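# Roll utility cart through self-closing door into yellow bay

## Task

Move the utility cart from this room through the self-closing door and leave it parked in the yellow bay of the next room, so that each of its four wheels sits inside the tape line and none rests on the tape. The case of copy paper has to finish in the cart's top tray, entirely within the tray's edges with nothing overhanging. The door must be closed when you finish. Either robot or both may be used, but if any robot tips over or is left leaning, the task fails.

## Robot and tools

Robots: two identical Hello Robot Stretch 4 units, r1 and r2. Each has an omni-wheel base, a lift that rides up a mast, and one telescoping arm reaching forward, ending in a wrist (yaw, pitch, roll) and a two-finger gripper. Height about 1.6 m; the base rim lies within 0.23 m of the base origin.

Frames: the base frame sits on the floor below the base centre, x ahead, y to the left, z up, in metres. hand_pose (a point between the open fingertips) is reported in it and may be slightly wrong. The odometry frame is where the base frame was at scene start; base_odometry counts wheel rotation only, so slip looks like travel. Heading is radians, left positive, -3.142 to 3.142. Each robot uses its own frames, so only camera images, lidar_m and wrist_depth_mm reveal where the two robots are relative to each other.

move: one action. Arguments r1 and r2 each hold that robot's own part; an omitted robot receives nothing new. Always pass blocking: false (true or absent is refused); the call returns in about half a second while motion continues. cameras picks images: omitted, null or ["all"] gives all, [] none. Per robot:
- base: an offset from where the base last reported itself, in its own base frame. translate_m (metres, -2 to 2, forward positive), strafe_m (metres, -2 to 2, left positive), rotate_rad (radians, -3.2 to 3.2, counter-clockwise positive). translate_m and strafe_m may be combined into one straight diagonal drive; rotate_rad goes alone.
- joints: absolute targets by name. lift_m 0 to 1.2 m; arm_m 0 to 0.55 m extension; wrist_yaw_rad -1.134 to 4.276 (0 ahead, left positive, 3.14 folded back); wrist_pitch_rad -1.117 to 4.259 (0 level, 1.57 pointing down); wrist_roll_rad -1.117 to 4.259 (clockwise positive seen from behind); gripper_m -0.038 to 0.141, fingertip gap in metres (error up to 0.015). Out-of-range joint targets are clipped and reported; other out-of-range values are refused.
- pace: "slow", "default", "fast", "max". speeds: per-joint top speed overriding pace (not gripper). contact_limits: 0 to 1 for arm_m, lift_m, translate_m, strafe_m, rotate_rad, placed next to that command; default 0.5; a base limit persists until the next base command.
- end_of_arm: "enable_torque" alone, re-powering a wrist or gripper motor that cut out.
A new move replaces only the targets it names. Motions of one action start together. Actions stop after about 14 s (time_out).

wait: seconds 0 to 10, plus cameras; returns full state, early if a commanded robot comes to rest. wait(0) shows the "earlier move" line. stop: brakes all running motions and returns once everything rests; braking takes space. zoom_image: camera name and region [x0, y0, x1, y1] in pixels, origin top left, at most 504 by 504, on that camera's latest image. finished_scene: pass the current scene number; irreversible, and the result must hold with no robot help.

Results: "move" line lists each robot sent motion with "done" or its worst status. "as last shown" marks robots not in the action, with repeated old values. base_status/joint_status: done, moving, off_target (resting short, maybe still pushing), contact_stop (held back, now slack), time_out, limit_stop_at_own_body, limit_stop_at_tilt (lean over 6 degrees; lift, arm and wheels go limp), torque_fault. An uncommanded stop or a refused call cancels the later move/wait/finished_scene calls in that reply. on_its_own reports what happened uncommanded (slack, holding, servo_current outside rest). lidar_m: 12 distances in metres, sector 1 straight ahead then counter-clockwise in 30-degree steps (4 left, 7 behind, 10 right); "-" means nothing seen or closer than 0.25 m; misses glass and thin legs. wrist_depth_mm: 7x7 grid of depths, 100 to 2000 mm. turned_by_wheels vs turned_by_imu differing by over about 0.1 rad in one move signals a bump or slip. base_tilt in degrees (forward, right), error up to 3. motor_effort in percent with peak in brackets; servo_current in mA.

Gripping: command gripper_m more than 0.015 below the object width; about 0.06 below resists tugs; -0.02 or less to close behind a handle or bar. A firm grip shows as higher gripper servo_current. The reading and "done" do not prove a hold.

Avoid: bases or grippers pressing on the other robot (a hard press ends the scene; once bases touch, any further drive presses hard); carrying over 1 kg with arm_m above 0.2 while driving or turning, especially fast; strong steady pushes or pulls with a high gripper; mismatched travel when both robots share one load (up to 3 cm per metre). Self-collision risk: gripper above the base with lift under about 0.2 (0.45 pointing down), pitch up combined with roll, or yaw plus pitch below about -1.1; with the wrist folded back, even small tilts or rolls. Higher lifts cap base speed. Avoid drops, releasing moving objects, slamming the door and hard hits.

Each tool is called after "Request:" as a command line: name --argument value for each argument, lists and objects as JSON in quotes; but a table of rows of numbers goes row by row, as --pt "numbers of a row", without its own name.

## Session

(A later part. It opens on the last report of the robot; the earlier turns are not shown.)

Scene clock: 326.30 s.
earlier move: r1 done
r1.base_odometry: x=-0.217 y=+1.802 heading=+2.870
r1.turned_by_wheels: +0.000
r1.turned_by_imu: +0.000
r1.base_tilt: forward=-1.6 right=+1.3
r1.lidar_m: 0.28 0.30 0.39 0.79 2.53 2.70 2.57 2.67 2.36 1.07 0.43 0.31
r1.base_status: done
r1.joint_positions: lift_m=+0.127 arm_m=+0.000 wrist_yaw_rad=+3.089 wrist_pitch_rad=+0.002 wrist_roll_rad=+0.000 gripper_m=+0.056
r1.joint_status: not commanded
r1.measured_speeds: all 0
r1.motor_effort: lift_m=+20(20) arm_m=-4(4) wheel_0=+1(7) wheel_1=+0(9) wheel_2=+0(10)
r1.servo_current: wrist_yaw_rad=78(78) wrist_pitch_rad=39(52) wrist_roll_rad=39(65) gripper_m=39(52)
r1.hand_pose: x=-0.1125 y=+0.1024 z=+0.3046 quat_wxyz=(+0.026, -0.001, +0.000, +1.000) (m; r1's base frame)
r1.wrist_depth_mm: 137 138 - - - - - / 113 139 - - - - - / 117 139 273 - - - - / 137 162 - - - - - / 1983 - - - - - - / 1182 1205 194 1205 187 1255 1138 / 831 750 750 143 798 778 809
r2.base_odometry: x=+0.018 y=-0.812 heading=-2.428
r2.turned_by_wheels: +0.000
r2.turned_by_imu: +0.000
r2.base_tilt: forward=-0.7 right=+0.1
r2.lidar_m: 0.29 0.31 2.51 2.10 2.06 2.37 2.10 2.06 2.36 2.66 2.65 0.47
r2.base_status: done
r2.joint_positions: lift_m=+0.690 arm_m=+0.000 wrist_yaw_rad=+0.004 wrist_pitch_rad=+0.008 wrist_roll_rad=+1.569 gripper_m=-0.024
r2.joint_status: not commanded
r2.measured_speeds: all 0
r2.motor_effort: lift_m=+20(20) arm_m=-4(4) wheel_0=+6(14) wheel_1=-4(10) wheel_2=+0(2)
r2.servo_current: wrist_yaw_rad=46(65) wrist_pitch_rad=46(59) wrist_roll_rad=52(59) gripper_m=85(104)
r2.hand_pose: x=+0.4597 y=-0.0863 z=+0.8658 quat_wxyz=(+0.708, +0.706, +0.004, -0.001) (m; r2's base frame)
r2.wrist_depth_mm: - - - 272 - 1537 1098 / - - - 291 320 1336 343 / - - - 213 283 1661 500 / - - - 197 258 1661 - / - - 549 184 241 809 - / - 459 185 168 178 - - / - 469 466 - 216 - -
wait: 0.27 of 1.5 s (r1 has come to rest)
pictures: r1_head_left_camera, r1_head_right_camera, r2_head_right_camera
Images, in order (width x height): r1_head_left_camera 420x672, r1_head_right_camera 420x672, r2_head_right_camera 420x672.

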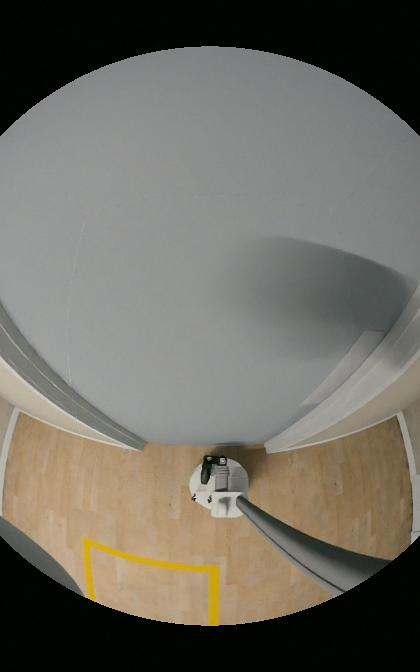

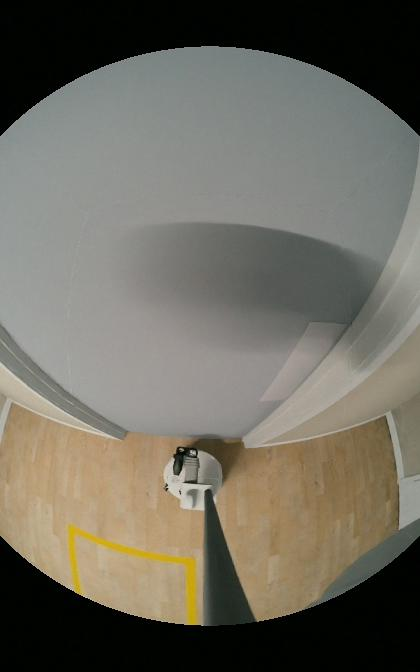

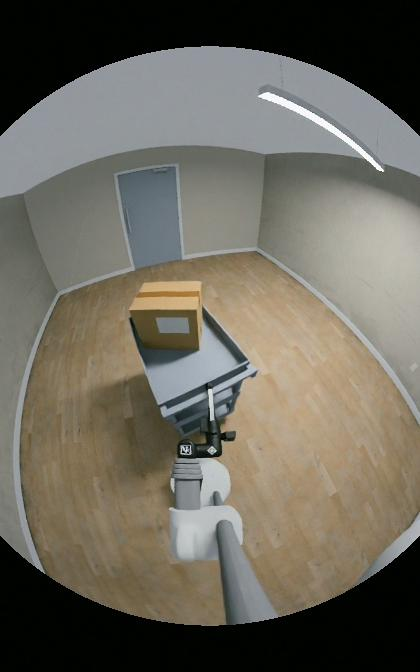

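Request:
move --r1 '{"base":{"translate_m":0.78},"pace":"slow","contact_limits":{"translate_m":0.8}}' --r2 '{"base":{"rotate_rad":0.45},"pace":"slow"}' --blocking false --cameras '[]'

Request:
wait --seconds 3 --cameras '["r1_head_left_camera","r2_head_right_camera","r2_wrist_camera"]'

Request:
wait --seconds 4.5 --cameras '["r1_head_left_camera","r2_head_right_camera"]'

Scene clock: 341.37 s.
move: r1 moving; r2 moving
r1.base_odometry: x=-0.229 y=+1.806 heading=+2.871
r1.turned_by_wheels: +0.000
r1.turned_by_imu: +0.000
r1.base_tilt: forward=-1.6 right=+1.2
r1.lidar_m: 0.27 0.28 0.39 0.72 2.53 2.72 2.58 2.69 2.38 0.97 0.42 0.29
r1.base_status: translate_m moving
r1.joint_positions: lift_m=+0.127 arm_m=+0.000 wrist_yaw_rad=+3.089 wrist_pitch_rad=+0.002 wrist_roll_rad=+0.000 gripper_m=+0.056
r1.joint_status: not commanded
r1.measured_speeds: translate_m=+0.048 strafe_m=+0.000 rotate_rad=+0.000 lift_m=+0.000 arm_m=+0.000 wrist_yaw_rad=+0.000 wrist_pitch_rad=+0.000 wrist_roll_rad=+0.000
r1.motor_effort: lift_m=+20(20) arm_m=-4(4) wheel_0=+3(6) wheel_1=+5(5) wheel_2=-5(6)
r1.servo_current: wrist_yaw_rad=65(65) wrist_pitch_rad=39(46) wrist_roll_rad=46(59) gripper_m=39(46)
r1.contact_limits: translate_m 0.8
r1.hand_pose: x=-0.1125 y=+0.1024 z=+0.3046 quat_wxyz=(+0.026, -0.001, +0.000, +1.000) (m; r1's base frame)
r1.wrist_depth_mm: 136 138 - - - - - / 113 139 - - - - - / 118 140 273 - - - - / 137 162 - - - - - / 1983 - - - - - - / 1182 1182 193 1205 187 1229 1160 / 831 750 750 153 778 768 820
r2.base_odometry: x=+0.018 y=-0.812 heading=-2.304
r2.turned_by_wheels: +0.124
r2.turned_by_imu: +0.120
r2.base_tilt: forward=-0.7 right=+0.1
r2.lidar_m: 0.35 0.34 2.35 2.07 2.06 2.34 2.11 2.11 2.54 2.65 2.68 0.43
r2.base_status: rotate_rad moving
r2.joint_positions: lift_m=+0.690 arm_m=+0.000 wrist_yaw_rad=-0.010 wrist_pitch_rad=+0.008 wrist_roll_rad=+1.569 gripper_m=-0.024
r2.joint_status: not commanded
r2.measured_speeds: translate_m=+0.001 strafe_m=-0.001 rotate_rad=+0.497 lift_m=+0.000 arm_m=+0.000 wrist_yaw_rad=+0.000 wrist_pitch_rad=+0.000 wrist_roll_rad=+0.000
r2.motor_effort: lift_m=+20(20) arm_m=-3(4) wheel_0=-12(14) wheel_1=-6(9) wheel_2=-17(18)
r2.servo_current: wrist_yaw_rad=65(65) wrist_pitch_rad=52(59) wrist_roll_rad=46(52) gripper_m=85(98)
r2.hand_pose: x=+0.4584 y=-0.0904 z=+0.8658 quat_wxyz=(+0.708, +0.706, -0.001, -0.006) (m; r2's base frame)
r2.wrist_depth_mm: - - - 223 300 304 307 / - - - 210 278 1618 1160 / - - - 196 262 1708 508 / - - - 186 249 798 - / - - 462 178 236 831 - / - - 187 169 181 - - / - - 492 - 217 - -
pictures: none
No camera images: "cameras" was empty.

Scene clock: 342.50 s.
earlier move: r1 moving; r2 done
r1.base_odometry: x=-0.325 y=+1.832 heading=+2.873
r1.turned_by_wheels: +0.002
r1.turned_by_imu: +0.006
r1.base_tilt: forward=-1.6 right=+1.2
r1.lidar_m: - 0.25 0.28 0.61 2.54 2.82 2.70 2.81 2.36 0.50 0.31 0.25
r1.base_status: translate_m moving
r1.joint_positions: lift_m=+0.127 arm_m=+0.000 wrist_yaw_rad=+3.089 wrist_pitch_rad=+0.002 wrist_roll_rad=+0.000 gripper_m=+0.056
r1.joint_status: not commanded
r1.measured_speeds: translate_m=+0.098 strafe_m=+0.006 rotate_rad=+0.067 lift_m=+0.000 arm_m=+0.000 wrist_yaw_rad=+0.000 wrist_pitch_rad=+0.000 wrist_roll_rad=+0.000
r1.motor_effort: lift_m=+20(20) arm_m=-4(4) wheel_0=+19(19) wheel_1=+15(15) wheel_2=-22(22)
r1.servo_current: wrist_yaw_rad=39(65) wrist_pitch_rad=39(52) wrist_roll_rad=39(59) gripper_m=39(46)
r1.contact_limits: translate_m 0.8
r1.hand_pose: x=-0.1125 y=+0.1024 z=+0.3046 quat_wxyz=(+0.026, -0.001, +0.000, +1.000) (m; r1's base frame)
r1.wrist_depth_mm: 136 138 - - - - - / 107 139 - - - - - / 112 138 242 - - - - / 134 151 - - - - - / 1983 - - - - - - / 1182 1205 194 1366 187 1255 1060 / 831 750 750 798 788 768 809
r2.base_odometry: x=+0.018 y=-0.812 heading=-1.979
r2.turned_by_wheels: +0.325
r2.turned_by_imu: +0.316
r2.base_tilt: forward=-0.7 right=+0.1
r2.lidar_m: 0.40 0.49 2.12 2.06 2.30 2.10 2.10 2.29 2.70 2.64 2.87 0.39
r2.base_status: done
r2.joint_positions: lift_m=+0.690 arm_m=+0.000 wrist_yaw_rad=-0.003 wrist_pitch_rad=+0.008 wrist_roll_rad=+1.569 gripper_m=-0.024
r2.joint_status: not commanded
r2.measured_speeds: all 0
r2.motor_effort: lift_m=+20(20) arm_m=-4(4) wheel_0=-3(14) wheel_1=-5(9) wheel_2=-6(18)
r2.servo_current: wrist_yaw_rad=46(65) wrist_pitch_rad=52(59) wrist_roll_rad=52(59) gripper_m=85(98)
r2.hand_pose: x=+0.4590 y=-0.0883 z=+0.8658 quat_wxyz=(+0.708, +0.706, +0.002, -0.004) (m; r2's base frame)
r2.wrist_depth_mm: - - 554 134 190 - - / - 469 452 140 198 - - / - 449 442 145 208 - - / - - 512 154 219 - - / - - 615 161 226 - - / - - 186 170 178 1464 - / - - - - - 1537 469
wait: 1.13 of 3 s (r2 has come to rest)
pictures: r1_head_left_camera, r2_head_right_camera, r2_wrist_camera
Images, in order (width x height): r1_head_left_camera 420x672, r2_head_right_camera 420x672, r2_wrist_camera 616x392.

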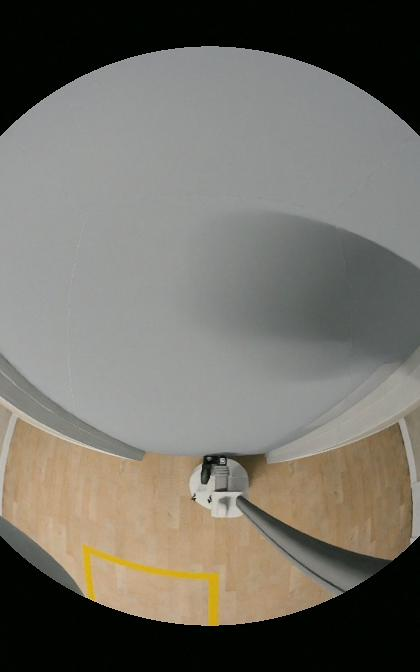

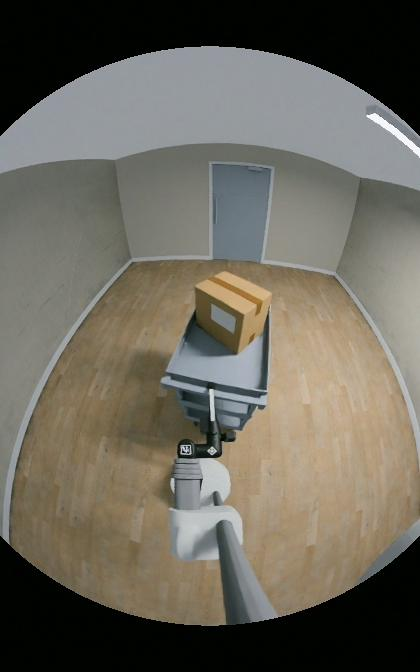

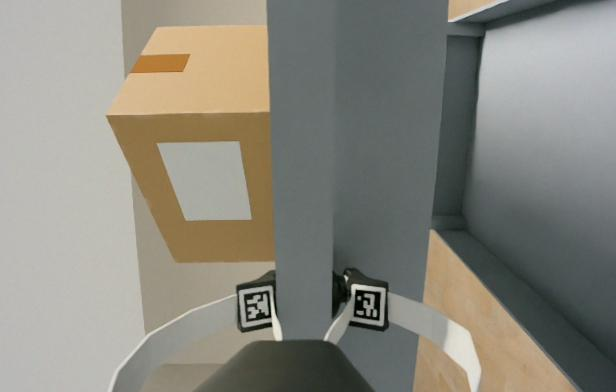

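Scene clock: 347.00 s.
earlier move: r1 moving
r1.base_odometry: x=-0.760 y=+1.953 heading=+2.871
r1.turned_by_wheels: -0.002
r1.turned_by_imu: +0.000
r1.base_tilt: forward=-1.6 right=+1.3
r1.lidar_m: 0.25 0.25 0.25 0.25 0.47 3.29 3.14 3.28 0.42 0.70 2.31 0.39
r1.base_status: translate_m moving
r1.joint_positions: lift_m=+0.127 arm_m=-0.001 wrist_yaw_rad=+3.102 wrist_pitch_rad=+0.002 wrist_roll_rad=+0.000 gripper_m=+0.056
r1.joint_status: not commanded
r1.measured_speeds: translate_m=+0.099 strafe_m=+0.000 rotate_rad=+0.000 lift_m=+0.000 arm_m=+0.000 wrist_yaw_rad=+0.000 wrist_pitch_rad=+0.000 wrist_roll_rad=+0.000
r1.motor_effort: lift_m=+20(20) arm_m=+11(11) wheel_0=+8(22) wheel_1=+12(18) wheel_2=-12(22)
r1.servo_current: wrist_yaw_rad=78(104) wrist_pitch_rad=46(52) wrist_roll_rad=59(72) gripper_m=39(52)
r1.contact_limits: translate_m 0.8
r1.hand_pose: x=-0.1144 y=+0.0987 z=+0.3046 quat_wxyz=(+0.020, -0.001, +0.000, +1.000) (m; r1's base frame)
r1.wrist_depth_mm: - 136 - - - - - / - 136 217 - - - - / 107 135 183 - - - - / 123 137 276 - - - - / 1661 - - - - - - / 1182 1229 193 1229 187 1160 1160 / 854 759 759 788 788 778 831
r2.base_odometry: x=+0.018 y=-0.812 heading=-1.979
r2.turned_by_wheels: +0.000
r2.turned_by_imu: +0.001
r2.base_tilt: forward=-0.7 right=+0.1
r2.lidar_m: 0.43 0.51 2.10 2.06 2.32 2.14 2.09 2.29 2.70 2.65 2.91 0.41
r2.base_status: done
r2.joint_positions: lift_m=+0.690 arm_m=+0.000 wrist_yaw_rad=-0.003 wrist_pitch_rad=+0.008 wrist_roll_rad=+1.569 gripper_m=-0.024
r2.joint_status: not commanded
r2.measured_speeds: all 0
r2.motor_effort: lift_m=+20(20) arm_m=-4(4) wheel_0=-3(14) wheel_1=-5(9) wheel_2=-6(18)
r2.servo_current: wrist_yaw_rad=46(65) wrist_pitch_rad=46(59) wrist_roll_rad=46(65) gripper_m=91(98)
r2.hand_pose: x=+0.4590 y=-0.0883 z=+0.8658 quat_wxyz=(+0.708, +0.706, +0.002, -0.004) (m; r2's base frame)
r2.wrist_depth_mm: - - 559 133 190 - - / - 473 452 140 198 - - / - 452 439 146 208 - - / - - 512 154 218 - - / - - 615 162 226 - - / - - 186 169 178 1464 - / - - - - - 1576 473
wait: 4.50 s; no rest
pictures: r1_head_left_camera, r2_head_right_camera
Images, in order (width x height): r1_head_left_camera 420x672, r2_head_right_camera 420x672.

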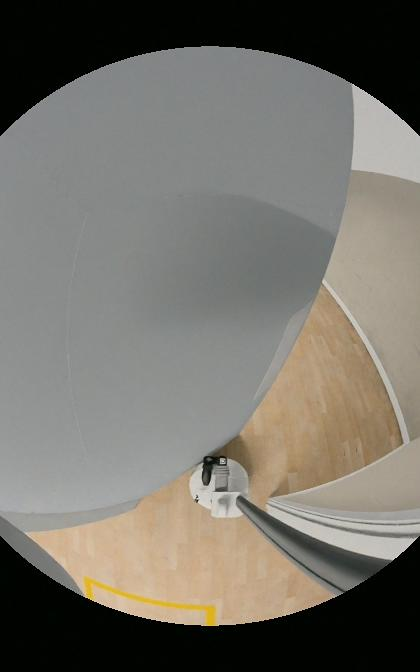

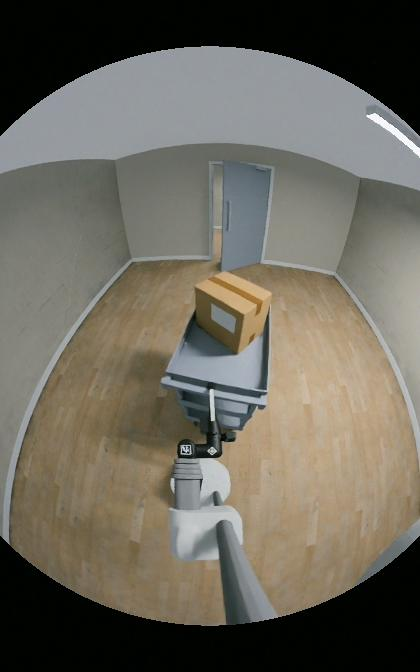

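Request:
move --r1 '{"base":{"translate_m":0.22,"strafe_m":0.24},"pace":"slow","contact_limits":{"translate_m":0.8,"strafe_m":0.8}}' --r2 '{"base":{"translate_m":-0.25,"strafe_m":-0.12},"pace":"slow"}' --blocking false --cameras '["r1_head_left_camera"]'

Request:
wait --seconds 3.6 --cameras '["r1_head_left_camera","r2_head_right_camera"]'

r1: "contact_limits": translate_m and strafe_m are given together and make one move, which takes one limit: state it under one of them only
Scene clock: 356.50 s.
earlier move: r1 done
r1.base_odometry: x=-0.968 y=+2.011 heading=+2.871
r1.turned_by_wheels: +0.000
r1.turned_by_imu: +0.000
r1.base_tilt: forward=-1.6 right=+1.2
r1.lidar_m: 0.25 0.25 - 0.25 0.33 3.49 3.42 0.54 0.55 1.45 2.29 3.08
r1.base_status: done
r1.joint_positions: lift_m=+0.127 arm_m=+0.000 wrist_yaw_rad=+3.092 wrist_pitch_rad=+0.002 wrist_roll_rad=+0.000 gripper_m=+0.056
r1.joint_status: not commanded
r1.measured_speeds: all 0
r1.motor_effort: lift_m=+20(20) arm_m=+5(11) wheel_0=+4(22) wheel_1=+10(18) wheel_2=-6(22)
r1.servo_current: wrist_yaw_rad=52(104) wrist_pitch_rad=39(52) wrist_roll_rad=46(72) gripper_m=33(52)
r1.contact_limits: translate_m 0.8
r1.hand_pose: x=-0.1129 y=+0.1016 z=+0.3046 quat_wxyz=(+0.025, -0.001, +0.000, +1.000) (m; r1's base frame)
r1.wrist_depth_mm: - 136 - - - - - / - 137 - - - - - / 109 137 203 - - - - / 124 138 - - - - - / 1661 - - - - - - / 1182 1182 193 1205 187 1182 1042 / 842 750 768 809 798 768 768
r2.base_odometry: x=+0.018 y=-0.812 heading=-1.979
r2.turned_by_wheels: +0.000
r2.turned_by_imu: +0.001
r2.base_tilt: forward=-0.7 right=+0.1
r2.lidar_m: 0.41 0.47 2.11 2.07 2.28 2.13 2.08 2.29 2.68 2.63 2.90 0.41
r2.base_status: done
r2.joint_positions: lift_m=+0.690 arm_m=+0.000 wrist_yaw_rad=-0.003 wrist_pitch_rad=+0.008 wrist_roll_rad=+1.569 gripper_m=-0.024
r2.joint_status: not commanded
r2.measured_speeds: all 0
r2.motor_effort: lift_m=+20(20) arm_m=-4(4) wheel_0=-3(14) wheel_1=-5(9) wheel_2=-6(18)
r2.servo_current: wrist_yaw_rad=52(65) wrist_pitch_rad=46(59) wrist_roll_rad=39(65) gripper_m=91(98)
r2.hand_pose: x=+0.4590 y=-0.0883 z=+0.8658 quat_wxyz=(+0.708, +0.706, +0.002, -0.004) (m; r2's base frame)
r2.wrist_depth_mm: - - 564 134 190 - - / - 469 449 140 198 - - / - 449 442 146 208 - - / - - 512 154 218 - - / - - 615 162 226 - - / - - 186 170 178 1464 - / - - - - - 1576 466
pictures: none

not run: a call was refused earlier in this reply.

Request:
move --r1 '{"base":{"translate_m":0.22,"strafe_m":0.24},"pace":"slow","contact_limits":{"translate_m":0.8}}' --r2 '{"base":{"translate_m":-0.25,"strafe_m":-0.12},"pace":"slow"}' --blocking false --cameras '["r1_head_left_camera"]'

Request:
wait --seconds 3.6 --cameras '["r1_head_left_camera","r2_head_right_camera"]'

Scene clock: 360.43 s.
move: r1 moving; r2 moving
r1.base_odometry: x=-0.979 y=+2.004 heading=+2.870
r1.turned_by_wheels: -0.001
r1.turned_by_imu: -0.001
r1.base_tilt: forward=-1.6 right=+1.3
r1.lidar_m: 0.27 0.25 - 0.25 0.34 3.51 3.43 0.55 0.58 1.49 2.30 3.09
r1.base_status: translate_m moving; strafe_m moving
r1.joint_positions: lift_m=+0.127 arm_m=+0.000 wrist_yaw_rad=+3.092 wrist_pitch_rad=+0.002 wrist_roll_rad=+0.000 gripper_m=+0.056
r1.joint_status: not commanded
r1.measured_speeds: translate_m=+0.033 strafe_m=+0.037 rotate_rad=+0.000 lift_m=+0.000 arm_m=+0.000 wrist_yaw_rad=+0.000 wrist_pitch_rad=+0.000 wrist_roll_rad=+0.000
r1.motor_effort: lift_m=+20(20) arm_m=+5(5) wheel_0=-11(12) wheel_1=+15(16) wheel_2=-11(11)
r1.servo_current: wrist_yaw_rad=52(85) wrist_pitch_rad=39(46) wrist_roll_rad=39(65) gripper_m=39(52)
r1.contact_limits: translate_m 0.8
r1.hand_pose: x=-0.1129 y=+0.1016 z=+0.3046 quat_wxyz=(+0.025, -0.001, +0.000, +1.000) (m; r1's base frame)
r1.wrist_depth_mm: - 137 - - - - - / - 137 - - - - - / 109 138 202 - - - - / 124 138 - - - - - / 1708 - - - - - 1808 / 1205 1205 195 1182 187 1182 1042 / 854 768 741 809 788 778 778
r2.base_odometry: x=+0.018 y=-0.799 heading=-1.979
r2.turned_by_wheels: +0.000
r2.turned_by_imu: +0.000
r2.base_tilt: forward=-0.7 right=+0.1
r2.lidar_m: 0.41 0.47 2.13 2.06 2.31 2.12 2.09 2.26 2.68 2.62 2.88 0.41
r2.base_status: translate_m moving; strafe_m moving
r2.joint_positions: lift_m=+0.690 arm_m=+0.000 wrist_yaw_rad=-0.003 wrist_pitch_rad=+0.008 wrist_roll_rad=+1.569 gripper_m=-0.024
r2.joint_status: not commanded
r2.measured_speeds: translate_m=-0.049 strafe_m=-0.023 rotate_rad=-0.001 lift_m=+0.000 arm_m=+0.000 wrist_yaw_rad=+0.005 wrist_pitch_rad=+0.000 wrist_roll_rad=+0.000
r2.motor_effort: lift_m=+20(20) arm_m=-3(4) wheel_0=-4(8) wheel_1=-6(10) wheel_2=+10(11)
r2.servo_current: wrist_yaw_rad=52(52) wrist_pitch_rad=46(52) wrist_roll_rad=59(65) gripper_m=85(91)
r2.hand_pose: x=+0.4591 y=-0.0882 z=+0.8658 quat_wxyz=(+0.708, +0.706, +0.002, -0.004) (m; r2's base frame)
r2.wrist_depth_mm: - - 559 134 190 - - / - 469 452 140 199 - - / - 449 442 146 208 - - / - - 517 154 217 - - / - - 615 162 227 - - / - - 186 169 178 1464 517 / - - - - - 1618 466
pictures: r1_head_left_camera
Images, in order (width x height): r1_head_left_camera 420x672.

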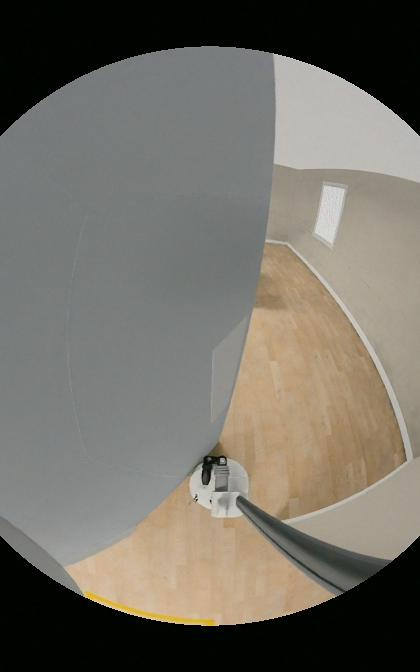

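Scene clock: 363.90 s.
earlier move: r1 moving; r2 done
r1.base_odometry: x=-1.241 y=+1.840 heading=+2.871
r1.turned_by_wheels: +0.000
r1.turned_by_imu: +0.003
r1.base_tilt: forward=-1.6 right=+1.3
r1.lidar_m: 2.17 0.25 0.25 - 0.25 0.41 3.65 0.87 0.86 2.25 2.54 3.42
r1.base_status: translate_m moving; strafe_m moving
r1.joint_positions: lift_m=+0.127 arm_m=+0.000 wrist_yaw_rad=+3.092 wrist_pitch_rad=+0.002 wrist_roll_rad=+0.000 gripper_m=+0.056
r1.joint_status: not commanded
r1.measured_speeds: translate_m=+0.020 strafe_m=+0.021 rotate_rad=-0.002 lift_m=+0.000 arm_m=+0.000 wrist_yaw_rad=+0.000 wrist_pitch_rad=+0.000 wrist_roll_rad=+0.000
r1.motor_effort: lift_m=+20(20) arm_m=+5(5) wheel_0=-5(15) wheel_1=+10(17) wheel_2=-6(11)
r1.servo_current: wrist_yaw_rad=52(85) wrist_pitch_rad=33(52) wrist_roll_rad=46(65) gripper_m=39(52)
r1.contact_limits: translate_m 0.8
r1.hand_pose: x=-0.1129 y=+0.1016 z=+0.3046 quat_wxyz=(+0.025, -0.001, +0.000, +1.000) (m; r1's base frame)
r1.wrist_depth_mm: - 137 - - - 327 204 / - 137 - - - 330 206 / 109 137 202 - - 336 208 / 124 138 - - - 336 208 / 1708 - - - - 338 208 / 1182 1182 193 1229 188 336 207 / 842 750 759 798 809 267 206
r2.base_odometry: x=+0.007 y=-0.535 heading=-1.979
r2.turned_by_wheels: +0.000
r2.turned_by_imu: +0.001
r2.base_tilt: forward=-0.6 right=+0.0
r2.lidar_m: 0.40 0.42 2.26 2.21 2.41 1.89 1.87 2.09 2.51 2.50 2.70 0.43
r2.base_status: done
r2.joint_positions: lift_m=+0.690 arm_m=+0.000 wrist_yaw_rad=+0.002 wrist_pitch_rad=+0.008 wrist_roll_rad=+1.569 gripper_m=-0.024
r2.joint_status: not commanded
r2.measured_speeds: all 0
r2.motor_effort: lift_m=+20(20) arm_m=-4(4) wheel_0=-2(11) wheel_1=-3(10) wheel_2=+7(12)
r2.servo_current: wrist_yaw_rad=52(59) wrist_pitch_rad=46(59) wrist_roll_rad=46(65) gripper_m=91(98)
r2.hand_pose: x=+0.4595 y=-0.0869 z=+0.8658 quat_wxyz=(+0.708, +0.706, +0.003, -0.002) (m; r2's base frame)
r2.wrist_depth_mm: - - - 172 234 1661 1160 / - - - 173 233 1537 - / - - 559 172 232 820 - / - 469 466 232 233 831 - / - - 504 171 232 831 - / - - 185 171 178 - - / - - - - 230 535 -
wait: 3.47 of 3.6 s (r2 has come to rest)
pictures: r1_head_left_camera, r2_head_right_camera
Images, in order (width x height): r1_head_left_camera 420x672, r2_head_right_camera 420x672.

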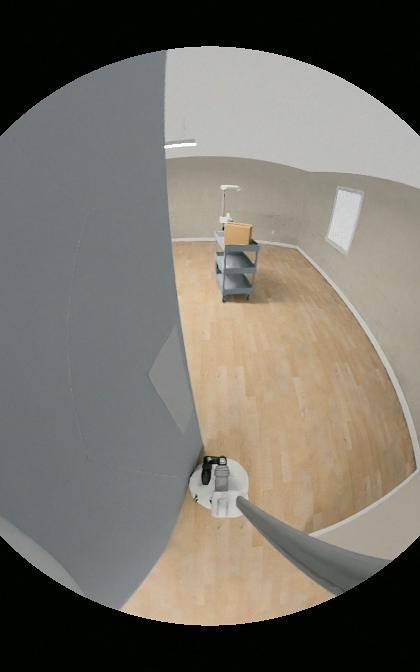

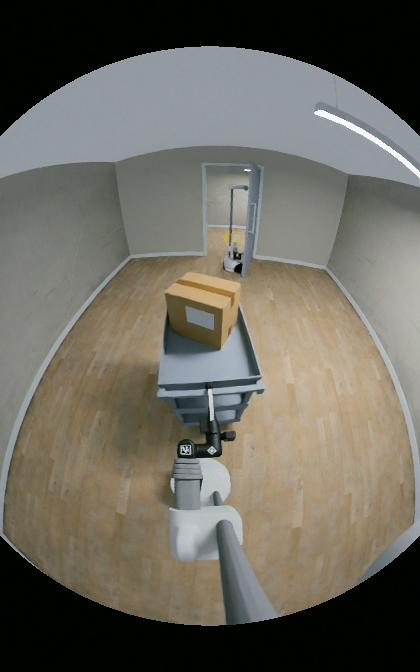

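Request:
move --r1 '{"base":{"translate_m":0.08,"strafe_m":0.28},"pace":"slow","contact_limits":{"translate_m":0.8}}' --blocking false --cameras '[]'

Request:
wait --seconds 3.5 --cameras '["r1_head_left_camera","r2_head_camera"]'

Scene clock: 368.17 s.
earlier move: r1 done
move: r1 moving
r1.base_odometry: x=-1.251 y=+1.828 heading=+2.871
r1.turned_by_wheels: +0.000
r1.turned_by_imu: +0.000
r1.base_tilt: forward=-1.6 right=+1.3
r1.lidar_m: 2.17 0.25 0.25 - 0.25 0.36 3.65 0.86 0.90 2.28 2.53 3.42
r1.base_status: translate_m moving; strafe_m moving
r1.joint_positions: lift_m=+0.127 arm_m=+0.000 wrist_yaw_rad=+3.092 wrist_pitch_rad=+0.002 wrist_roll_rad=+0.000 gripper_m=+0.056
r1.joint_status: not commanded
r1.measured_speeds: translate_m=+0.014 strafe_m=+0.049 rotate_rad=+0.000 lift_m=+0.000 arm_m=+0.000 wrist_yaw_rad=+0.000 wrist_pitch_rad=+0.000 wrist_roll_rad=+0.000
r1.motor_effort: lift_m=+20(20) arm_m=+5(5) wheel_0=-9(11) wheel_1=+14(16) wheel_2=-5(6)
r1.servo_current: wrist_yaw_rad=46(65) wrist_pitch_rad=39(46) wrist_roll_rad=52(52) gripper_m=46(46)
r1.contact_limits: translate_m 0.8
r1.hand_pose: x=-0.1129 y=+0.1016 z=+0.3046 quat_wxyz=(+0.025, -0.001, +0.000, +1.000) (m; r1's base frame)
r1.wrist_depth_mm: - 137 - - - 307 197 / - 137 - - - 312 198 / 109 138 202 - - 314 200 / 124 138 - - - 317 202 / 1708 - - - - 317 202 / 1182 1182 193 1182 187 315 201 / 842 750 741 798 715 235 200
r2: as last shown
r2.turned_by_imu: +0.000
r2.base_tilt: forward=-0.6 right=+0.1
r2.lidar_m: 0.38 0.39 2.25 2.21 2.36 1.91 1.83 2.05 2.53 2.50 2.72 0.43
r2.motor_effort: lift_m=+20(20) arm_m=-4(4) wheel_0=-2(2) wheel_1=-3(4) wheel_2=+7(7)
r2.servo_current: wrist_yaw_rad=59(59) wrist_pitch_rad=46(59) wrist_roll_rad=46(59) gripper_m=91(91)
r2.wrist_depth_mm: - - - 173 235 1708 1160 / - - - 173 233 1499 - / - - 564 172 234 820 - / - 473 466 231 233 831 - / - - 500 172 232 831 - / - - 185 171 178 - - / - - - - 230 535 -
pictures: none
No camera images: "cameras" was empty.

Scene clock: 371.67 s.
earlier move: r1 moving
r1.base_odometry: x=-1.396 y=+1.591 heading=+2.871
r1.turned_by_wheels: +0.000
r1.turned_by_imu: +0.003
r1.base_tilt: forward=-1.6 right=+1.3
r1.lidar_m: 2.13 0.35 0.25 - 0.25 0.25 0.47 3.82 1.14 2.57 2.81 2.25
r1.base_status: translate_m moving; strafe_m moving
r1.joint_positions: lift_m=+0.127 arm_m=+0.000 wrist_yaw_rad=+3.092 wrist_pitch_rad=+0.002 wrist_roll_rad=+0.000 gripper_m=+0.056
r1.joint_status: not commanded
r1.measured_speeds: all 0
r1.motor_effort: lift_m=+20(20) arm_m=+5(5) wheel_0=-7(13) wheel_1=+10(17) wheel_2=+0(7)
r1.servo_current: wrist_yaw_rad=39(72) wrist_pitch_rad=46(52) wrist_roll_rad=59(65) gripper_m=33(52)
r1.contact_limits: translate_m 0.8
r1.hand_pose: x=-0.1129 y=+0.1016 z=+0.3046 quat_wxyz=(+0.025, -0.001, +0.000, +1.000) (m; r1's base frame)
r1.wrist_depth_mm: - 137 - 525 298 198 - / - 137 - 530 301 200 - / 109 137 203 530 303 201 160 / 124 138 - 535 304 201 161 / 1708 - - 544 306 202 161 / 1160 1205 195 544 191 202 161 / 842 750 750 153 285 183 -
r2.base_odometry: x=+0.007 y=-0.535 heading=-1.979
r2.turned_by_wheels: +0.000
r2.turned_by_imu: +0.000
r2.base_tilt: forward=-0.7 right=+0.0
r2.lidar_m: 0.39 0.37 2.25 2.20 2.39 1.91 1.86 2.06 2.53 2.50 2.74 0.44
r2.base_status: not commanded
r2.joint_positions: lift_m=+0.690 arm_m=+0.000 wrist_yaw_rad=+0.002 wrist_pitch_rad=+0.008 wrist_roll_rad=+1.569 gripper_m=-0.024
r2.joint_status: not commanded
r2.measured_speeds: all 0
r2.motor_effort: lift_m=+20(20) arm_m=-3(4) wheel_0=-2(3) wheel_1=-4(4) wheel_2=+7(7)
r2.servo_current: wrist_yaw_rad=52(65) wrist_pitch_rad=46(59) wrist_roll_rad=46(65) gripper_m=85(91)
r2.hand_pose: x=+0.4595 y=-0.0869 z=+0.8658 quat_wxyz=(+0.708, +0.706, +0.003, -0.002) (m; r2's base frame)
r2.wrist_depth_mm: - - - 173 234 1618 1138 / - - - 173 235 1537 - / - - 554 172 233 809 - / - 469 462 232 233 842 - / - - 504 172 234 842 - / - - 185 171 179 - - / - - - - 231 539 -
wait: 3.50 s; no rest
pictures: r1_head_left_camera, r2_head_camera
Images, in order (width x height): r1_head_left_camera 420x672, r2_head_camera 420x560.

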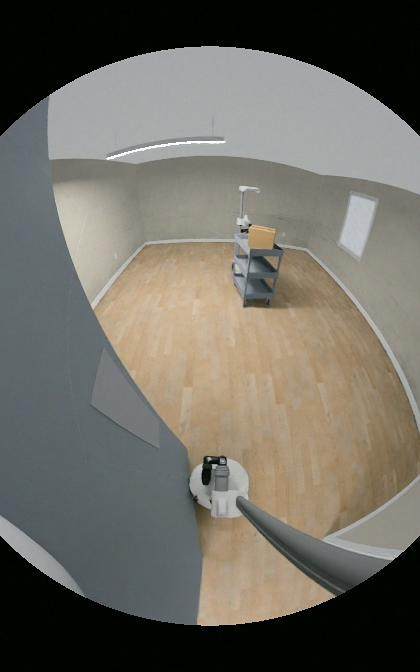

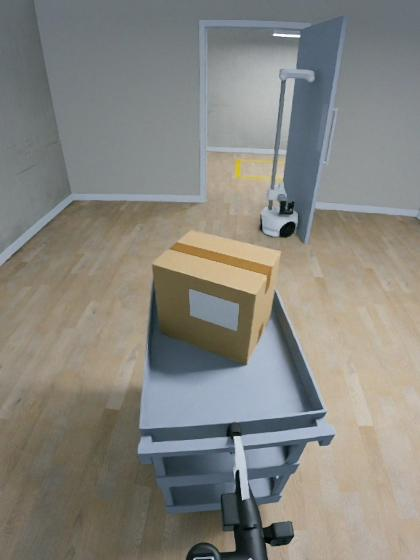

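Request:
move --r1 '{"base":{"translate_m":0.03,"strafe_m":0.27},"pace":"slow","contact_limits":{"translate_m":0.7}}' --blocking false --cameras '[]'

Request:
wait --seconds 3.2 --cameras '["r1_head_left_camera","r2_head_camera"]'

Scene clock: 377.57 s.
earlier move: r1 done
move: r1 moving
r1.base_odometry: x=-1.401 y=+1.578 heading=+2.871
r1.turned_by_wheels: +0.000
r1.turned_by_imu: +0.000
r1.base_tilt: forward=-1.6 right=+1.3
r1.lidar_m: 2.14 0.39 0.25 - 0.25 0.25 0.48 3.82 1.17 2.58 2.84 2.23
r1.base_status: translate_m moving; strafe_m moving
r1.joint_positions: lift_m=+0.127 arm_m=+0.000 wrist_yaw_rad=+3.092 wrist_pitch_rad=+0.002 wrist_roll_rad=+0.000 gripper_m=+0.056
r1.joint_status: not commanded
r1.measured_speeds: translate_m=+0.006 strafe_m=+0.052 rotate_rad=+0.000 lift_m=+0.000 arm_m=+0.000 wrist_yaw_rad=+0.000 wrist_pitch_rad=+0.000 wrist_roll_rad=+0.000
r1.motor_effort: lift_m=+20(20) arm_m=+5(5) wheel_0=-13(13) wheel_1=+14(15) wheel_2=-1(2)
r1.servo_current: wrist_yaw_rad=39(65) wrist_pitch_rad=39(46) wrist_roll_rad=59(65) gripper_m=39(46)
r1.contact_limits: translate_m 0.7
r1.hand_pose: x=-0.1129 y=+0.1016 z=+0.3046 quat_wxyz=(+0.025, -0.001, +0.000, +1.000) (m; r1's base frame)
r1.wrist_depth_mm: - 137 - 500 296 198 - / - 137 - 500 297 198 - / 109 137 202 508 300 200 161 / 124 138 - 508 298 201 161 / 1708 - - 517 300 201 162 / 1182 1182 194 517 191 201 161 / 831 750 768 143 281 182 -
r2: as last shown
r2.base_tilt: forward=-0.6 right=+0.0
r2.lidar_m: 0.38 0.40 2.26 2.17 2.35 1.87 1.85 2.05 2.51 2.49 2.72 0.43
r2.motor_effort: lift_m=+20(20) arm_m=-4(4) wheel_0=-2(3) wheel_1=-4(4) wheel_2=+7(7)
r2.servo_current: wrist_yaw_rad=46(59) wrist_pitch_rad=46(52) wrist_roll_rad=46(59) gripper_m=78(98)
r2.wrist_depth_mm: - - - 173 234 1618 1138 / - - - 173 234 1576 - / - - 559 172 233 809 - / - 469 466 232 232 831 - / - - 500 172 233 842 - / - - 185 171 178 - - / - - - - 231 535 -
pictures: none
No camera images: "cameras" was empty.

Scene clock: 378.50 s.
earlier move: r1 contact_stop
r1.base_odometry: x=-1.410 y=+1.556 heading=+2.876
r1.turned_by_wheels: +0.005
r1.turned_by_imu: +0.008
r1.base_tilt: forward=-1.6 right=+1.3
r1.lidar_m: 2.12 0.39 0.25 - 0.25 0.25 0.46 3.83 1.15 2.68 2.84 2.24
r1.base_status: translate_m contact_stop (by the wheels' count: +0.005 of +0.030); strafe_m contact_stop (by the wheels' count: +0.037 of +0.270)
r1.joint_positions: lift_m=+0.127 arm_m=+0.000 wrist_yaw_rad=+3.092 wrist_pitch_rad=+0.002 wrist_roll_rad=+0.000 gripper_m=+0.056
r1.joint_status: not commanded
r1.measured_speeds: all 0
r1.on_its_own: the wheels are slack since a contact_stop
r1.motor_effort: lift_m=+20(20) arm_m=+5(5) wheel_0=+0(29) wheel_1=+0(31) wheel_2=+0(6)
r1.servo_current: wrist_yaw_rad=46(65) wrist_pitch_rad=46(52) wrist_roll_rad=52(65) gripper_m=39(46)
r1.contact_limits: translate_m 0.7
r1.hand_pose: x=-0.1129 y=+0.1016 z=+0.3046 quat_wxyz=(+0.025, -0.001, +0.000, +1.000) (m; r1's base frame)
r1.wrist_depth_mm: 136 138 - 449 276 198 - / 109 138 - 410 278 191 - / 113 139 249 455 279 191 - / 135 153 - 455 282 192 - / 1863 - - 462 282 192 162 / 1205 1205 195 462 191 193 162 / 842 759 750 143 266 176 -
r2.base_odometry: x=+0.007 y=-0.535 heading=-1.979
r2.turned_by_wheels: +0.000
r2.turned_by_imu: +0.000
r2.base_tilt: forward=-0.7 right=+0.0
r2.lidar_m: 0.38 0.40 2.24 2.22 2.38 1.89 1.87 2.02 2.54 2.49 2.73 0.43
r2.base_status: not commanded
r2.joint_positions: lift_m=+0.690 arm_m=+0.000 wrist_yaw_rad=+0.002 wrist_pitch_rad=+0.008 wrist_roll_rad=+1.569 gripper_m=-0.024
r2.joint_status: not commanded
r2.measured_speeds: all 0
r2.motor_effort: lift_m=+20(20) arm_m=-3(4) wheel_0=-2(3) wheel_1=-3(4) wheel_2=+7(7)
r2.servo_current: wrist_yaw_rad=46(59) wrist_pitch_rad=52(59) wrist_roll_rad=52(59) gripper_m=85(98)
r2.hand_pose: x=+0.4595 y=-0.0869 z=+0.8658 quat_wxyz=(+0.708, +0.706, +0.003, -0.002) (m; r2's base frame)
r2.wrist_depth_mm: - - - 172 235 1618 1160 / - - - 173 233 1537 - / - - 559 172 232 798 - / - 469 466 232 233 842 - / - - 500 172 232 842 - / - - 185 171 178 - - / - - - - 231 535 -
wait: 0.93 of 3.2 s (r1 has come to rest)
pictures: r1_head_left_camera, r2_head_camera
Images, in order (width x height): r1_head_left_camera 420x672, r2_head_camera 420x560.

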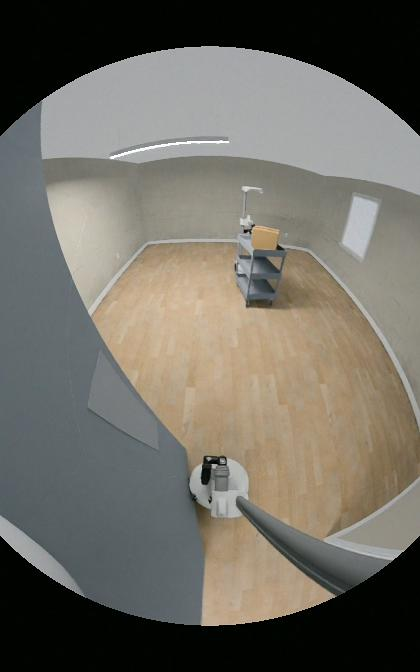

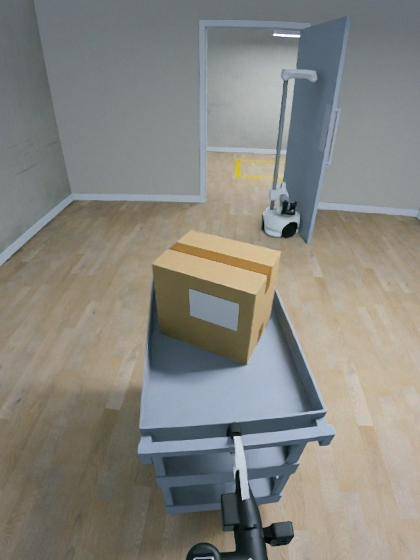

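Request:
move --r1 '{"base":{"translate_m":0.3,"strafe_m":0.03},"pace":"slow","contact_limits":{"translate_m":0.6}}' --blocking false --cameras '[]'

Request:
wait --seconds 3.3 --cameras '["r1_head_left_camera","r2_head_camera"]'

Scene clock: 415.60 s.
move: r1 moving
r1.base_odometry: x=-1.423 y=+1.558 heading=+2.877
r1.turned_by_wheels: +0.001
r1.turned_by_imu: +0.000
r1.base_tilt: forward=-1.6 right=+1.3
r1.lidar_m: 2.12 2.92 0.25 - 0.25 0.25 0.44 3.84 1.15 2.76 2.85 2.21
r1.base_status: translate_m moving; strafe_m moving
r1.joint_positions: lift_m=+0.127 arm_m=+0.000 wrist_yaw_rad=+3.092 wrist_pitch_rad=+0.002 wrist_roll_rad=+0.000 gripper_m=+0.056
r1.joint_status: not commanded
r1.measured_speeds: translate_m=+0.048 strafe_m=+0.005 rotate_rad=-0.002 lift_m=+0.000 arm_m=+0.000 wrist_yaw_rad=+0.000 wrist_pitch_rad=+0.000 wrist_roll_rad=+0.000
r1.motor_effort: lift_m=+20(20) arm_m=+5(5) wheel_0=+1(3) wheel_1=+10(10) wheel_2=-4(5)
r1.servo_current: wrist_yaw_rad=39(59) wrist_pitch_rad=46(46) wrist_roll_rad=39(59) gripper_m=46(46)
r1.contact_limits: translate_m 0.6
r1.hand_pose: x=-0.1129 y=+0.1016 z=+0.3046 quat_wxyz=(+0.025, -0.001, +0.000, +1.000) (m; r1's base frame)
r1.wrist_depth_mm: 136 138 - 452 277 197 - / 109 138 - 413 277 190 - / 113 139 250 455 281 191 - / 135 153 - 462 281 191 - / 1983 - - 462 283 192 162 / 1205 1182 193 466 191 192 162 / 831 750 759 143 266 175 -
r2: as last shown
r2.base_tilt: forward=-0.6 right=+0.0
r2.lidar_m: 0.39 0.40 2.27 2.20 2.38 1.90 1.87 2.06 2.53 2.48 2.72 0.41
r2.servo_current: wrist_yaw_rad=46(59) wrist_pitch_rad=52(59) wrist_roll_rad=46(46) gripper_m=78(91)
r2.wrist_depth_mm: - - - 172 234 1618 1118 / - - - 173 232 1576 - / - - 559 172 234 798 - / - 473 466 232 232 831 - / - - 504 172 232 842 - / - - 185 171 178 - - / - - - - 232 539 -
pictures: none
No camera images: "cameras" was empty.

Scene clock: 418.90 s.
earlier move: r1 moving
r1.base_odometry: x=-1.705 y=+1.606 heading=+2.877
r1.turned_by_wheels: +0.000
r1.turned_by_imu: +0.000
r1.base_tilt: forward=-1.6 right=+1.2
r1.lidar_m: 1.82 2.81 2.03 1.94 0.25 0.25 0.52 1.37 1.43 2.77 2.89 1.86
r1.base_status: translate_m moving; strafe_m moving
r1.joint_positions: lift_m=+0.127 arm_m=+0.000 wrist_yaw_rad=+3.092 wrist_pitch_rad=+0.002 wrist_roll_rad=+0.000 gripper_m=+0.056
r1.joint_status: not commanded
r1.measured_speeds: translate_m=+0.022 strafe_m=+0.002 rotate_rad=-0.001 lift_m=+0.000 arm_m=+0.000 wrist_yaw_rad=+0.000 wrist_pitch_rad=+0.000 wrist_roll_rad=+0.000
r1.motor_effort: lift_m=+20(20) arm_m=+5(5) wheel_0=+3(4) wheel_1=+7(12) wheel_2=-1(7)
r1.servo_current: wrist_yaw_rad=59(65) wrist_pitch_rad=39(52) wrist_roll_rad=46(65) gripper_m=46(52)
r1.contact_limits: translate_m 0.6
r1.hand_pose: x=-0.1129 y=+0.1016 z=+0.3046 quat_wxyz=(+0.025, -0.001, +0.000, +1.000) (m; r1's base frame)
r1.wrist_depth_mm: 136 138 - 480 282 198 - / 109 138 - 484 285 191 - / 113 139 249 484 286 191 - / 135 154 - 492 289 192 - / 1921 - - 496 290 193 162 / 1182 1205 194 500 191 193 - / 854 750 759 143 270 175 -
r2.base_odometry: x=+0.007 y=-0.535 heading=-1.979
r2.turned_by_wheels: +0.000
r2.turned_by_imu: +0.000
r2.base_tilt: forward=-0.6 right=+0.1
r2.lidar_m: 0.39 0.41 2.24 2.16 2.37 1.92 1.87 2.02 2.53 2.49 2.72 0.45
r2.base_status: not commanded
r2.joint_positions: lift_m=+0.690 arm_m=+0.000 wrist_yaw_rad=+0.002 wrist_pitch_rad=+0.008 wrist_roll_rad=+1.569 gripper_m=-0.024
r2.joint_status: not commanded
r2.measured_speeds: all 0
r2.motor_effort: lift_m=+20(20) arm_m=-4(4) wheel_0=-2(3) wheel_1=-3(4) wheel_2=+7(7)
r2.servo_current: wrist_yaw_rad=39(59) wrist_pitch_rad=52(59) wrist_roll_rad=52(59) gripper_m=91(98)
r2.hand_pose: x=+0.4595 y=-0.0869 z=+0.8658 quat_wxyz=(+0.708, +0.706, +0.003, -0.002) (m; r2's base frame)
r2.wrist_depth_mm: - - - 173 234 1661 1118 / - - - 173 234 1499 - / - - 564 172 233 809 - / - 477 466 231 233 842 - / - - 496 172 232 854 - / - - 184 171 178 - - / - - - - 232 539 -
wait: 3.30 s; no rest
pictures: r1_head_left_camera, r2_head_camera
Images, in order (width x height): r1_head_left_camera 420x672, r2_head_camera 420x560.

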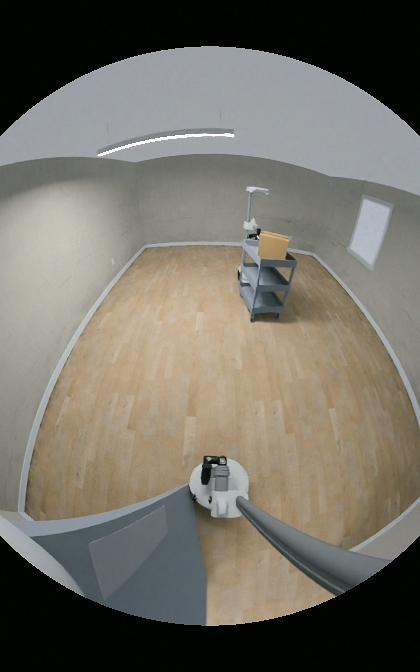

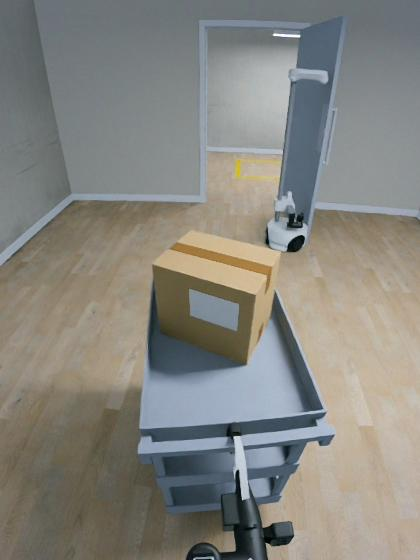

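Request:
move --r1 '{"base":{"translate_m":0.15,"strafe_m":0.05},"pace":"slow","contact_limits":{"translate_m":0.5}}' --blocking false --cameras '[]'

Request:
wait --seconds 2 --cameras '["r1_head_left_camera","r2_head_camera"]'

Scene clock: 424.80 s.
earlier move: r1 done
move: r1 moving
r1.base_odometry: x=-1.721 y=+1.605 heading=+2.877
r1.turned_by_wheels: +0.000
r1.turned_by_imu: +0.000
r1.base_tilt: forward=-1.6 right=+1.3
r1.lidar_m: 1.82 2.82 2.02 1.93 0.25 0.25 0.49 1.39 1.45 2.79 2.89 1.85
r1.base_status: translate_m moving; strafe_m moving
r1.joint_positions: lift_m=+0.127 arm_m=+0.000 wrist_yaw_rad=+3.092 wrist_pitch_rad=+0.002 wrist_roll_rad=+0.000 gripper_m=+0.056
r1.joint_status: not commanded
r1.measured_speeds: translate_m=+0.048 strafe_m=+0.016 rotate_rad=+0.001 lift_m=+0.000 arm_m=+0.000 wrist_yaw_rad=+0.000 wrist_pitch_rad=+0.000 wrist_roll_rad=+0.000
r1.motor_effort: lift_m=+20(20) arm_m=+5(5) wheel_0=+2(3) wheel_1=+10(11) wheel_2=-4(6)
r1.servo_current: wrist_yaw_rad=59(59) wrist_pitch_rad=46(46) wrist_roll_rad=52(59) gripper_m=39(46)
r1.contact_limits: translate_m 0.5
r1.hand_pose: x=-0.1129 y=+0.1016 z=+0.3046 quat_wxyz=(+0.025, -0.001, +0.000, +1.000) (m; r1's base frame)
r1.wrist_depth_mm: 136 138 - 477 282 199 - / 109 138 - 484 285 191 - / 113 138 250 488 287 192 - / 135 153 - 496 289 193 154 / 1983 - - 496 289 193 156 / 1182 1205 193 496 191 193 - / 842 750 750 143 270 176 -
r2: as last shown
r2.base_tilt: forward=-0.7 right=+0.1
r2.lidar_m: 0.40 0.40 2.25 2.21 2.39 1.86 1.86 2.06 2.55 2.49 2.71 0.43
r2.motor_effort: lift_m=+20(20) arm_m=-3(4) wheel_0=-3(3) wheel_1=-4(4) wheel_2=+7(7)
r2.servo_current: wrist_yaw_rad=52(52) wrist_pitch_rad=52(59) wrist_roll_rad=52(65) gripper_m=85(91)
r2.wrist_depth_mm: - - - 173 235 1618 1138 / - - - 173 233 1499 - / - - 559 172 232 798 - / - 473 466 231 232 842 - / - - 504 171 232 831 - / - - 185 171 178 - - / - - - - 232 535 -
pictures: none
No camera images: "cameras" was empty.

Scene clock: 426.80 s.
earlier move: r1 moving
r1.base_odometry: x=-1.865 y=+1.597 heading=+2.877
r1.turned_by_wheels: +0.000
r1.turned_by_imu: +0.001
r1.base_tilt: forward=-1.5 right=+1.3
r1.lidar_m: 1.70 2.76 1.98 1.90 1.71 0.25 0.39 1.52 1.69 2.83 2.95 1.72
r1.base_status: translate_m moving; strafe_m moving
r1.joint_positions: lift_m=+0.127 arm_m=+0.000 wrist_yaw_rad=+3.092 wrist_pitch_rad=+0.002 wrist_roll_rad=+0.000 gripper_m=+0.056
r1.joint_status: not commanded
r1.measured_speeds: translate_m=+0.004 strafe_m=+0.002 rotate_rad=+0.000 lift_m=+0.000 arm_m=+0.000 wrist_yaw_rad=+0.000 wrist_pitch_rad=+0.000 wrist_roll_rad=+0.000
r1.motor_effort: lift_m=+20(20) arm_m=+5(5) wheel_0=+1(4) wheel_1=+8(12) wheel_2=+1(6)
r1.servo_current: wrist_yaw_rad=33(72) wrist_pitch_rad=46(52) wrist_roll_rad=39(65) gripper_m=39(46)
r1.contact_limits: translate_m 0.5
r1.hand_pose: x=-0.1129 y=+0.1016 z=+0.3046 quat_wxyz=(+0.025, -0.001, +0.000, +1.000) (m; r1's base frame)
r1.wrist_depth_mm: - 138 - 324 - - - / 110 138 - 329 - - - / 117 138 245 330 - - - / 137 151 - 293 - - - / - - - 340 - - - / 1182 1182 193 342 187 1138 1138 / 854 759 750 143 699 759 820
r2.base_odometry: x=+0.007 y=-0.535 heading=-1.979
r2.turned_by_wheels: +0.000
r2.turned_by_imu: +0.000
r2.base_tilt: forward=-0.7 right=+0.1
r2.lidar_m: 0.38 0.40 2.26 2.21 2.38 1.90 1.87 2.06 2.53 2.50 2.75 0.42
r2.base_status: not commanded
r2.joint_positions: lift_m=+0.690 arm_m=+0.000 wrist_yaw_rad=+0.002 wrist_pitch_rad=+0.008 wrist_roll_rad=+1.569 gripper_m=-0.024
r2.joint_status: not commanded
r2.measured_speeds: all 0
r2.motor_effort: lift_m=+20(20) arm_m=-3(4) wheel_0=-2(3) wheel_1=-3(4) wheel_2=+7(7)
r2.servo_current: wrist_yaw_rad=52(59) wrist_pitch_rad=52(59) wrist_roll_rad=46(65) gripper_m=91(91)
r2.hand_pose: x=+0.4595 y=-0.0869 z=+0.8658 quat_wxyz=(+0.708, +0.706, +0.003, -0.002) (m; r2's base frame)
r2.wrist_depth_mm: - - - 172 234 1618 1138 / - - - 173 234 1537 - / - - 564 172 233 809 - / - 477 462 231 233 842 - / - - 504 172 232 842 - / - - 185 171 178 - - / - - - - 231 539 -
wait: 2.00 s; no rest
pictures: r1_head_left_camera, r2_head_camera
Images, in order (width x height): r1_head_left_camera 420x672, r2_head_camera 420x560.

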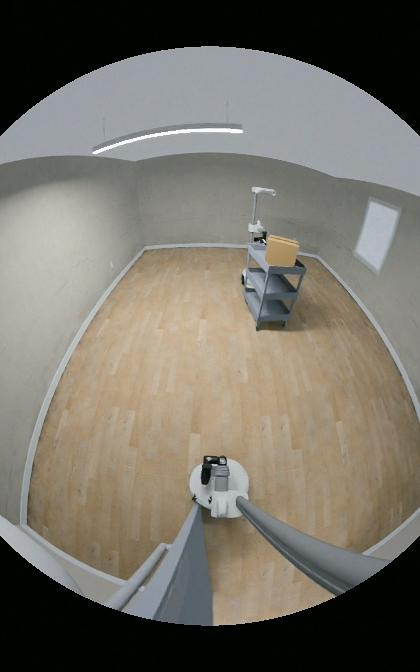

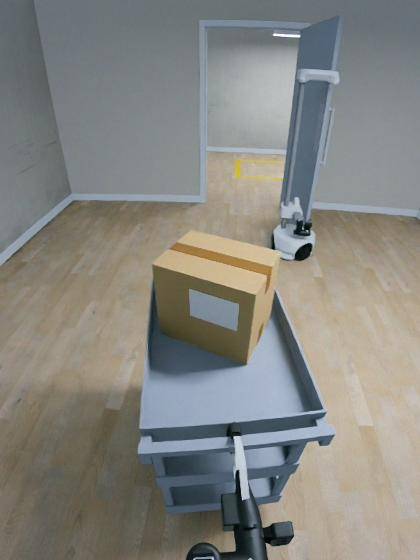

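Request:
wait --seconds 0 --cameras '["r2_head_camera","r1_head_camera","r2_wrist_camera"]'

Scene clock: 444.83 s.
earlier move: r1 done
r1.base_odometry: x=-1.865 y=+1.597 heading=+2.877
r1.turned_by_wheels: +0.000
r1.turned_by_imu: +0.000
r1.base_tilt: forward=-1.6 right=+1.3
r1.lidar_m: 1.72 2.75 1.97 1.89 1.65 0.25 0.38 1.51 1.66 2.84 2.91 1.69
r1.base_status: done
r1.joint_positions: lift_m=+0.127 arm_m=+0.000 wrist_yaw_rad=+3.092 wrist_pitch_rad=+0.002 wrist_roll_rad=+0.000 gripper_m=+0.056
r1.joint_status: not commanded
r1.measured_speeds: all 0
r1.motor_effort: lift_m=+20(20) arm_m=+5(5) wheel_0=+2(4) wheel_1=+6(12) wheel_2=+1(6)
r1.servo_current: wrist_yaw_rad=46(72) wrist_pitch_rad=39(52) wrist_roll_rad=39(65) gripper_m=39(46)
r1.contact_limits: translate_m 0.5
r1.hand_pose: x=-0.1129 y=+0.1016 z=+0.3046 quat_wxyz=(+0.025, -0.001, +0.000, +1.000) (m; r1's base frame)
r1.wrist_depth_mm: - 138 - 322 - - - / 110 138 - 327 - - - / 117 138 246 329 - - - / 137 151 - 290 - - - / 1983 - - 338 - - - / 1160 1205 193 338 187 1138 1118 / 854 750 750 143 699 768 831
r2.base_odometry: x=+0.007 y=-0.535 heading=-1.979
r2.turned_by_wheels: +0.000
r2.turned_by_imu: +0.000
r2.base_tilt: forward=-0.7 right=+0.0
r2.lidar_m: 0.37 0.40 2.28 2.21 2.39 1.90 1.86 2.06 2.52 2.50 2.71 0.43
r2.base_status: not commanded
r2.joint_positions: lift_m=+0.690 arm_m=+0.000 wrist_yaw_rad=+0.002 wrist_pitch_rad=+0.008 wrist_roll_rad=+1.569 gripper_m=-0.024
r2.joint_status: not commanded
r2.measured_speeds: all 0
r2.motor_effort: lift_m=+20(20) arm_m=-4(4) wheel_0=-2(3) wheel_1=-3(4) wheel_2=+7(7)
r2.servo_current: wrist_yaw_rad=46(59) wrist_pitch_rad=52(59) wrist_roll_rad=46(65) gripper_m=91(98)
r2.hand_pose: x=+0.4595 y=-0.0869 z=+0.8658 quat_wxyz=(+0.708, +0.706, +0.003, -0.002) (m; r2's base frame)
r2.wrist_depth_mm: - - - 172 234 1661 1138 / - - - 173 234 1537 - / - - 564 172 232 809 - / - 480 462 232 232 842 - / - - 504 172 232 831 - / - - 185 171 178 - - / - - - - 232 539 -
pictures: r1_head_camera, r2_head_camera, r2_wrist_camera
Images, in order (width x height): r1_head_camera 420x560, r2_head_camera 420x560, r2_wrist_camera 616x392.

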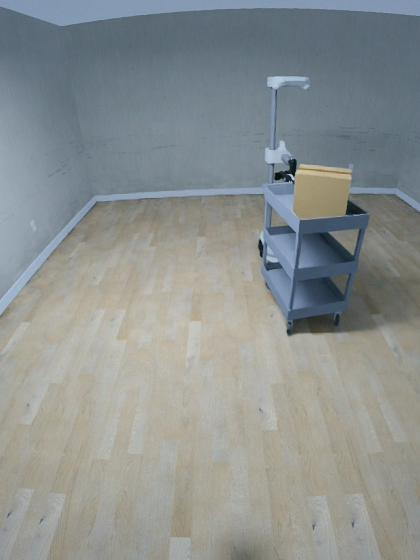

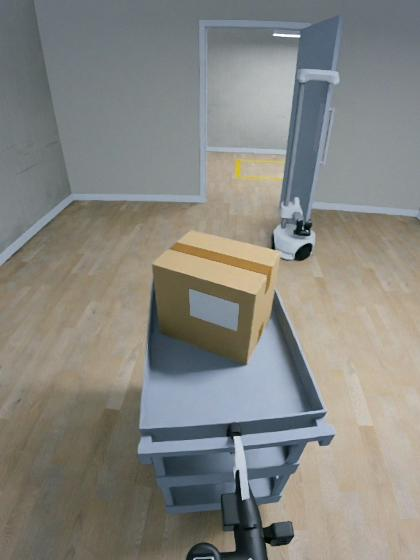

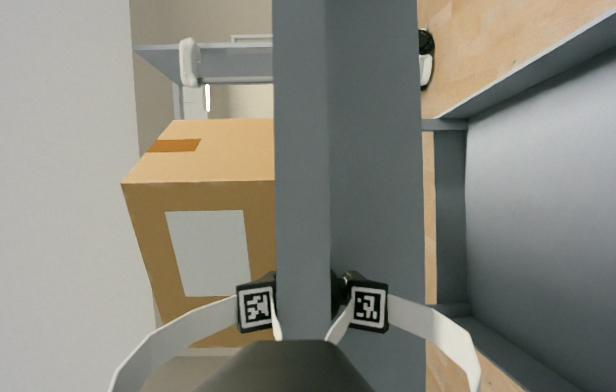

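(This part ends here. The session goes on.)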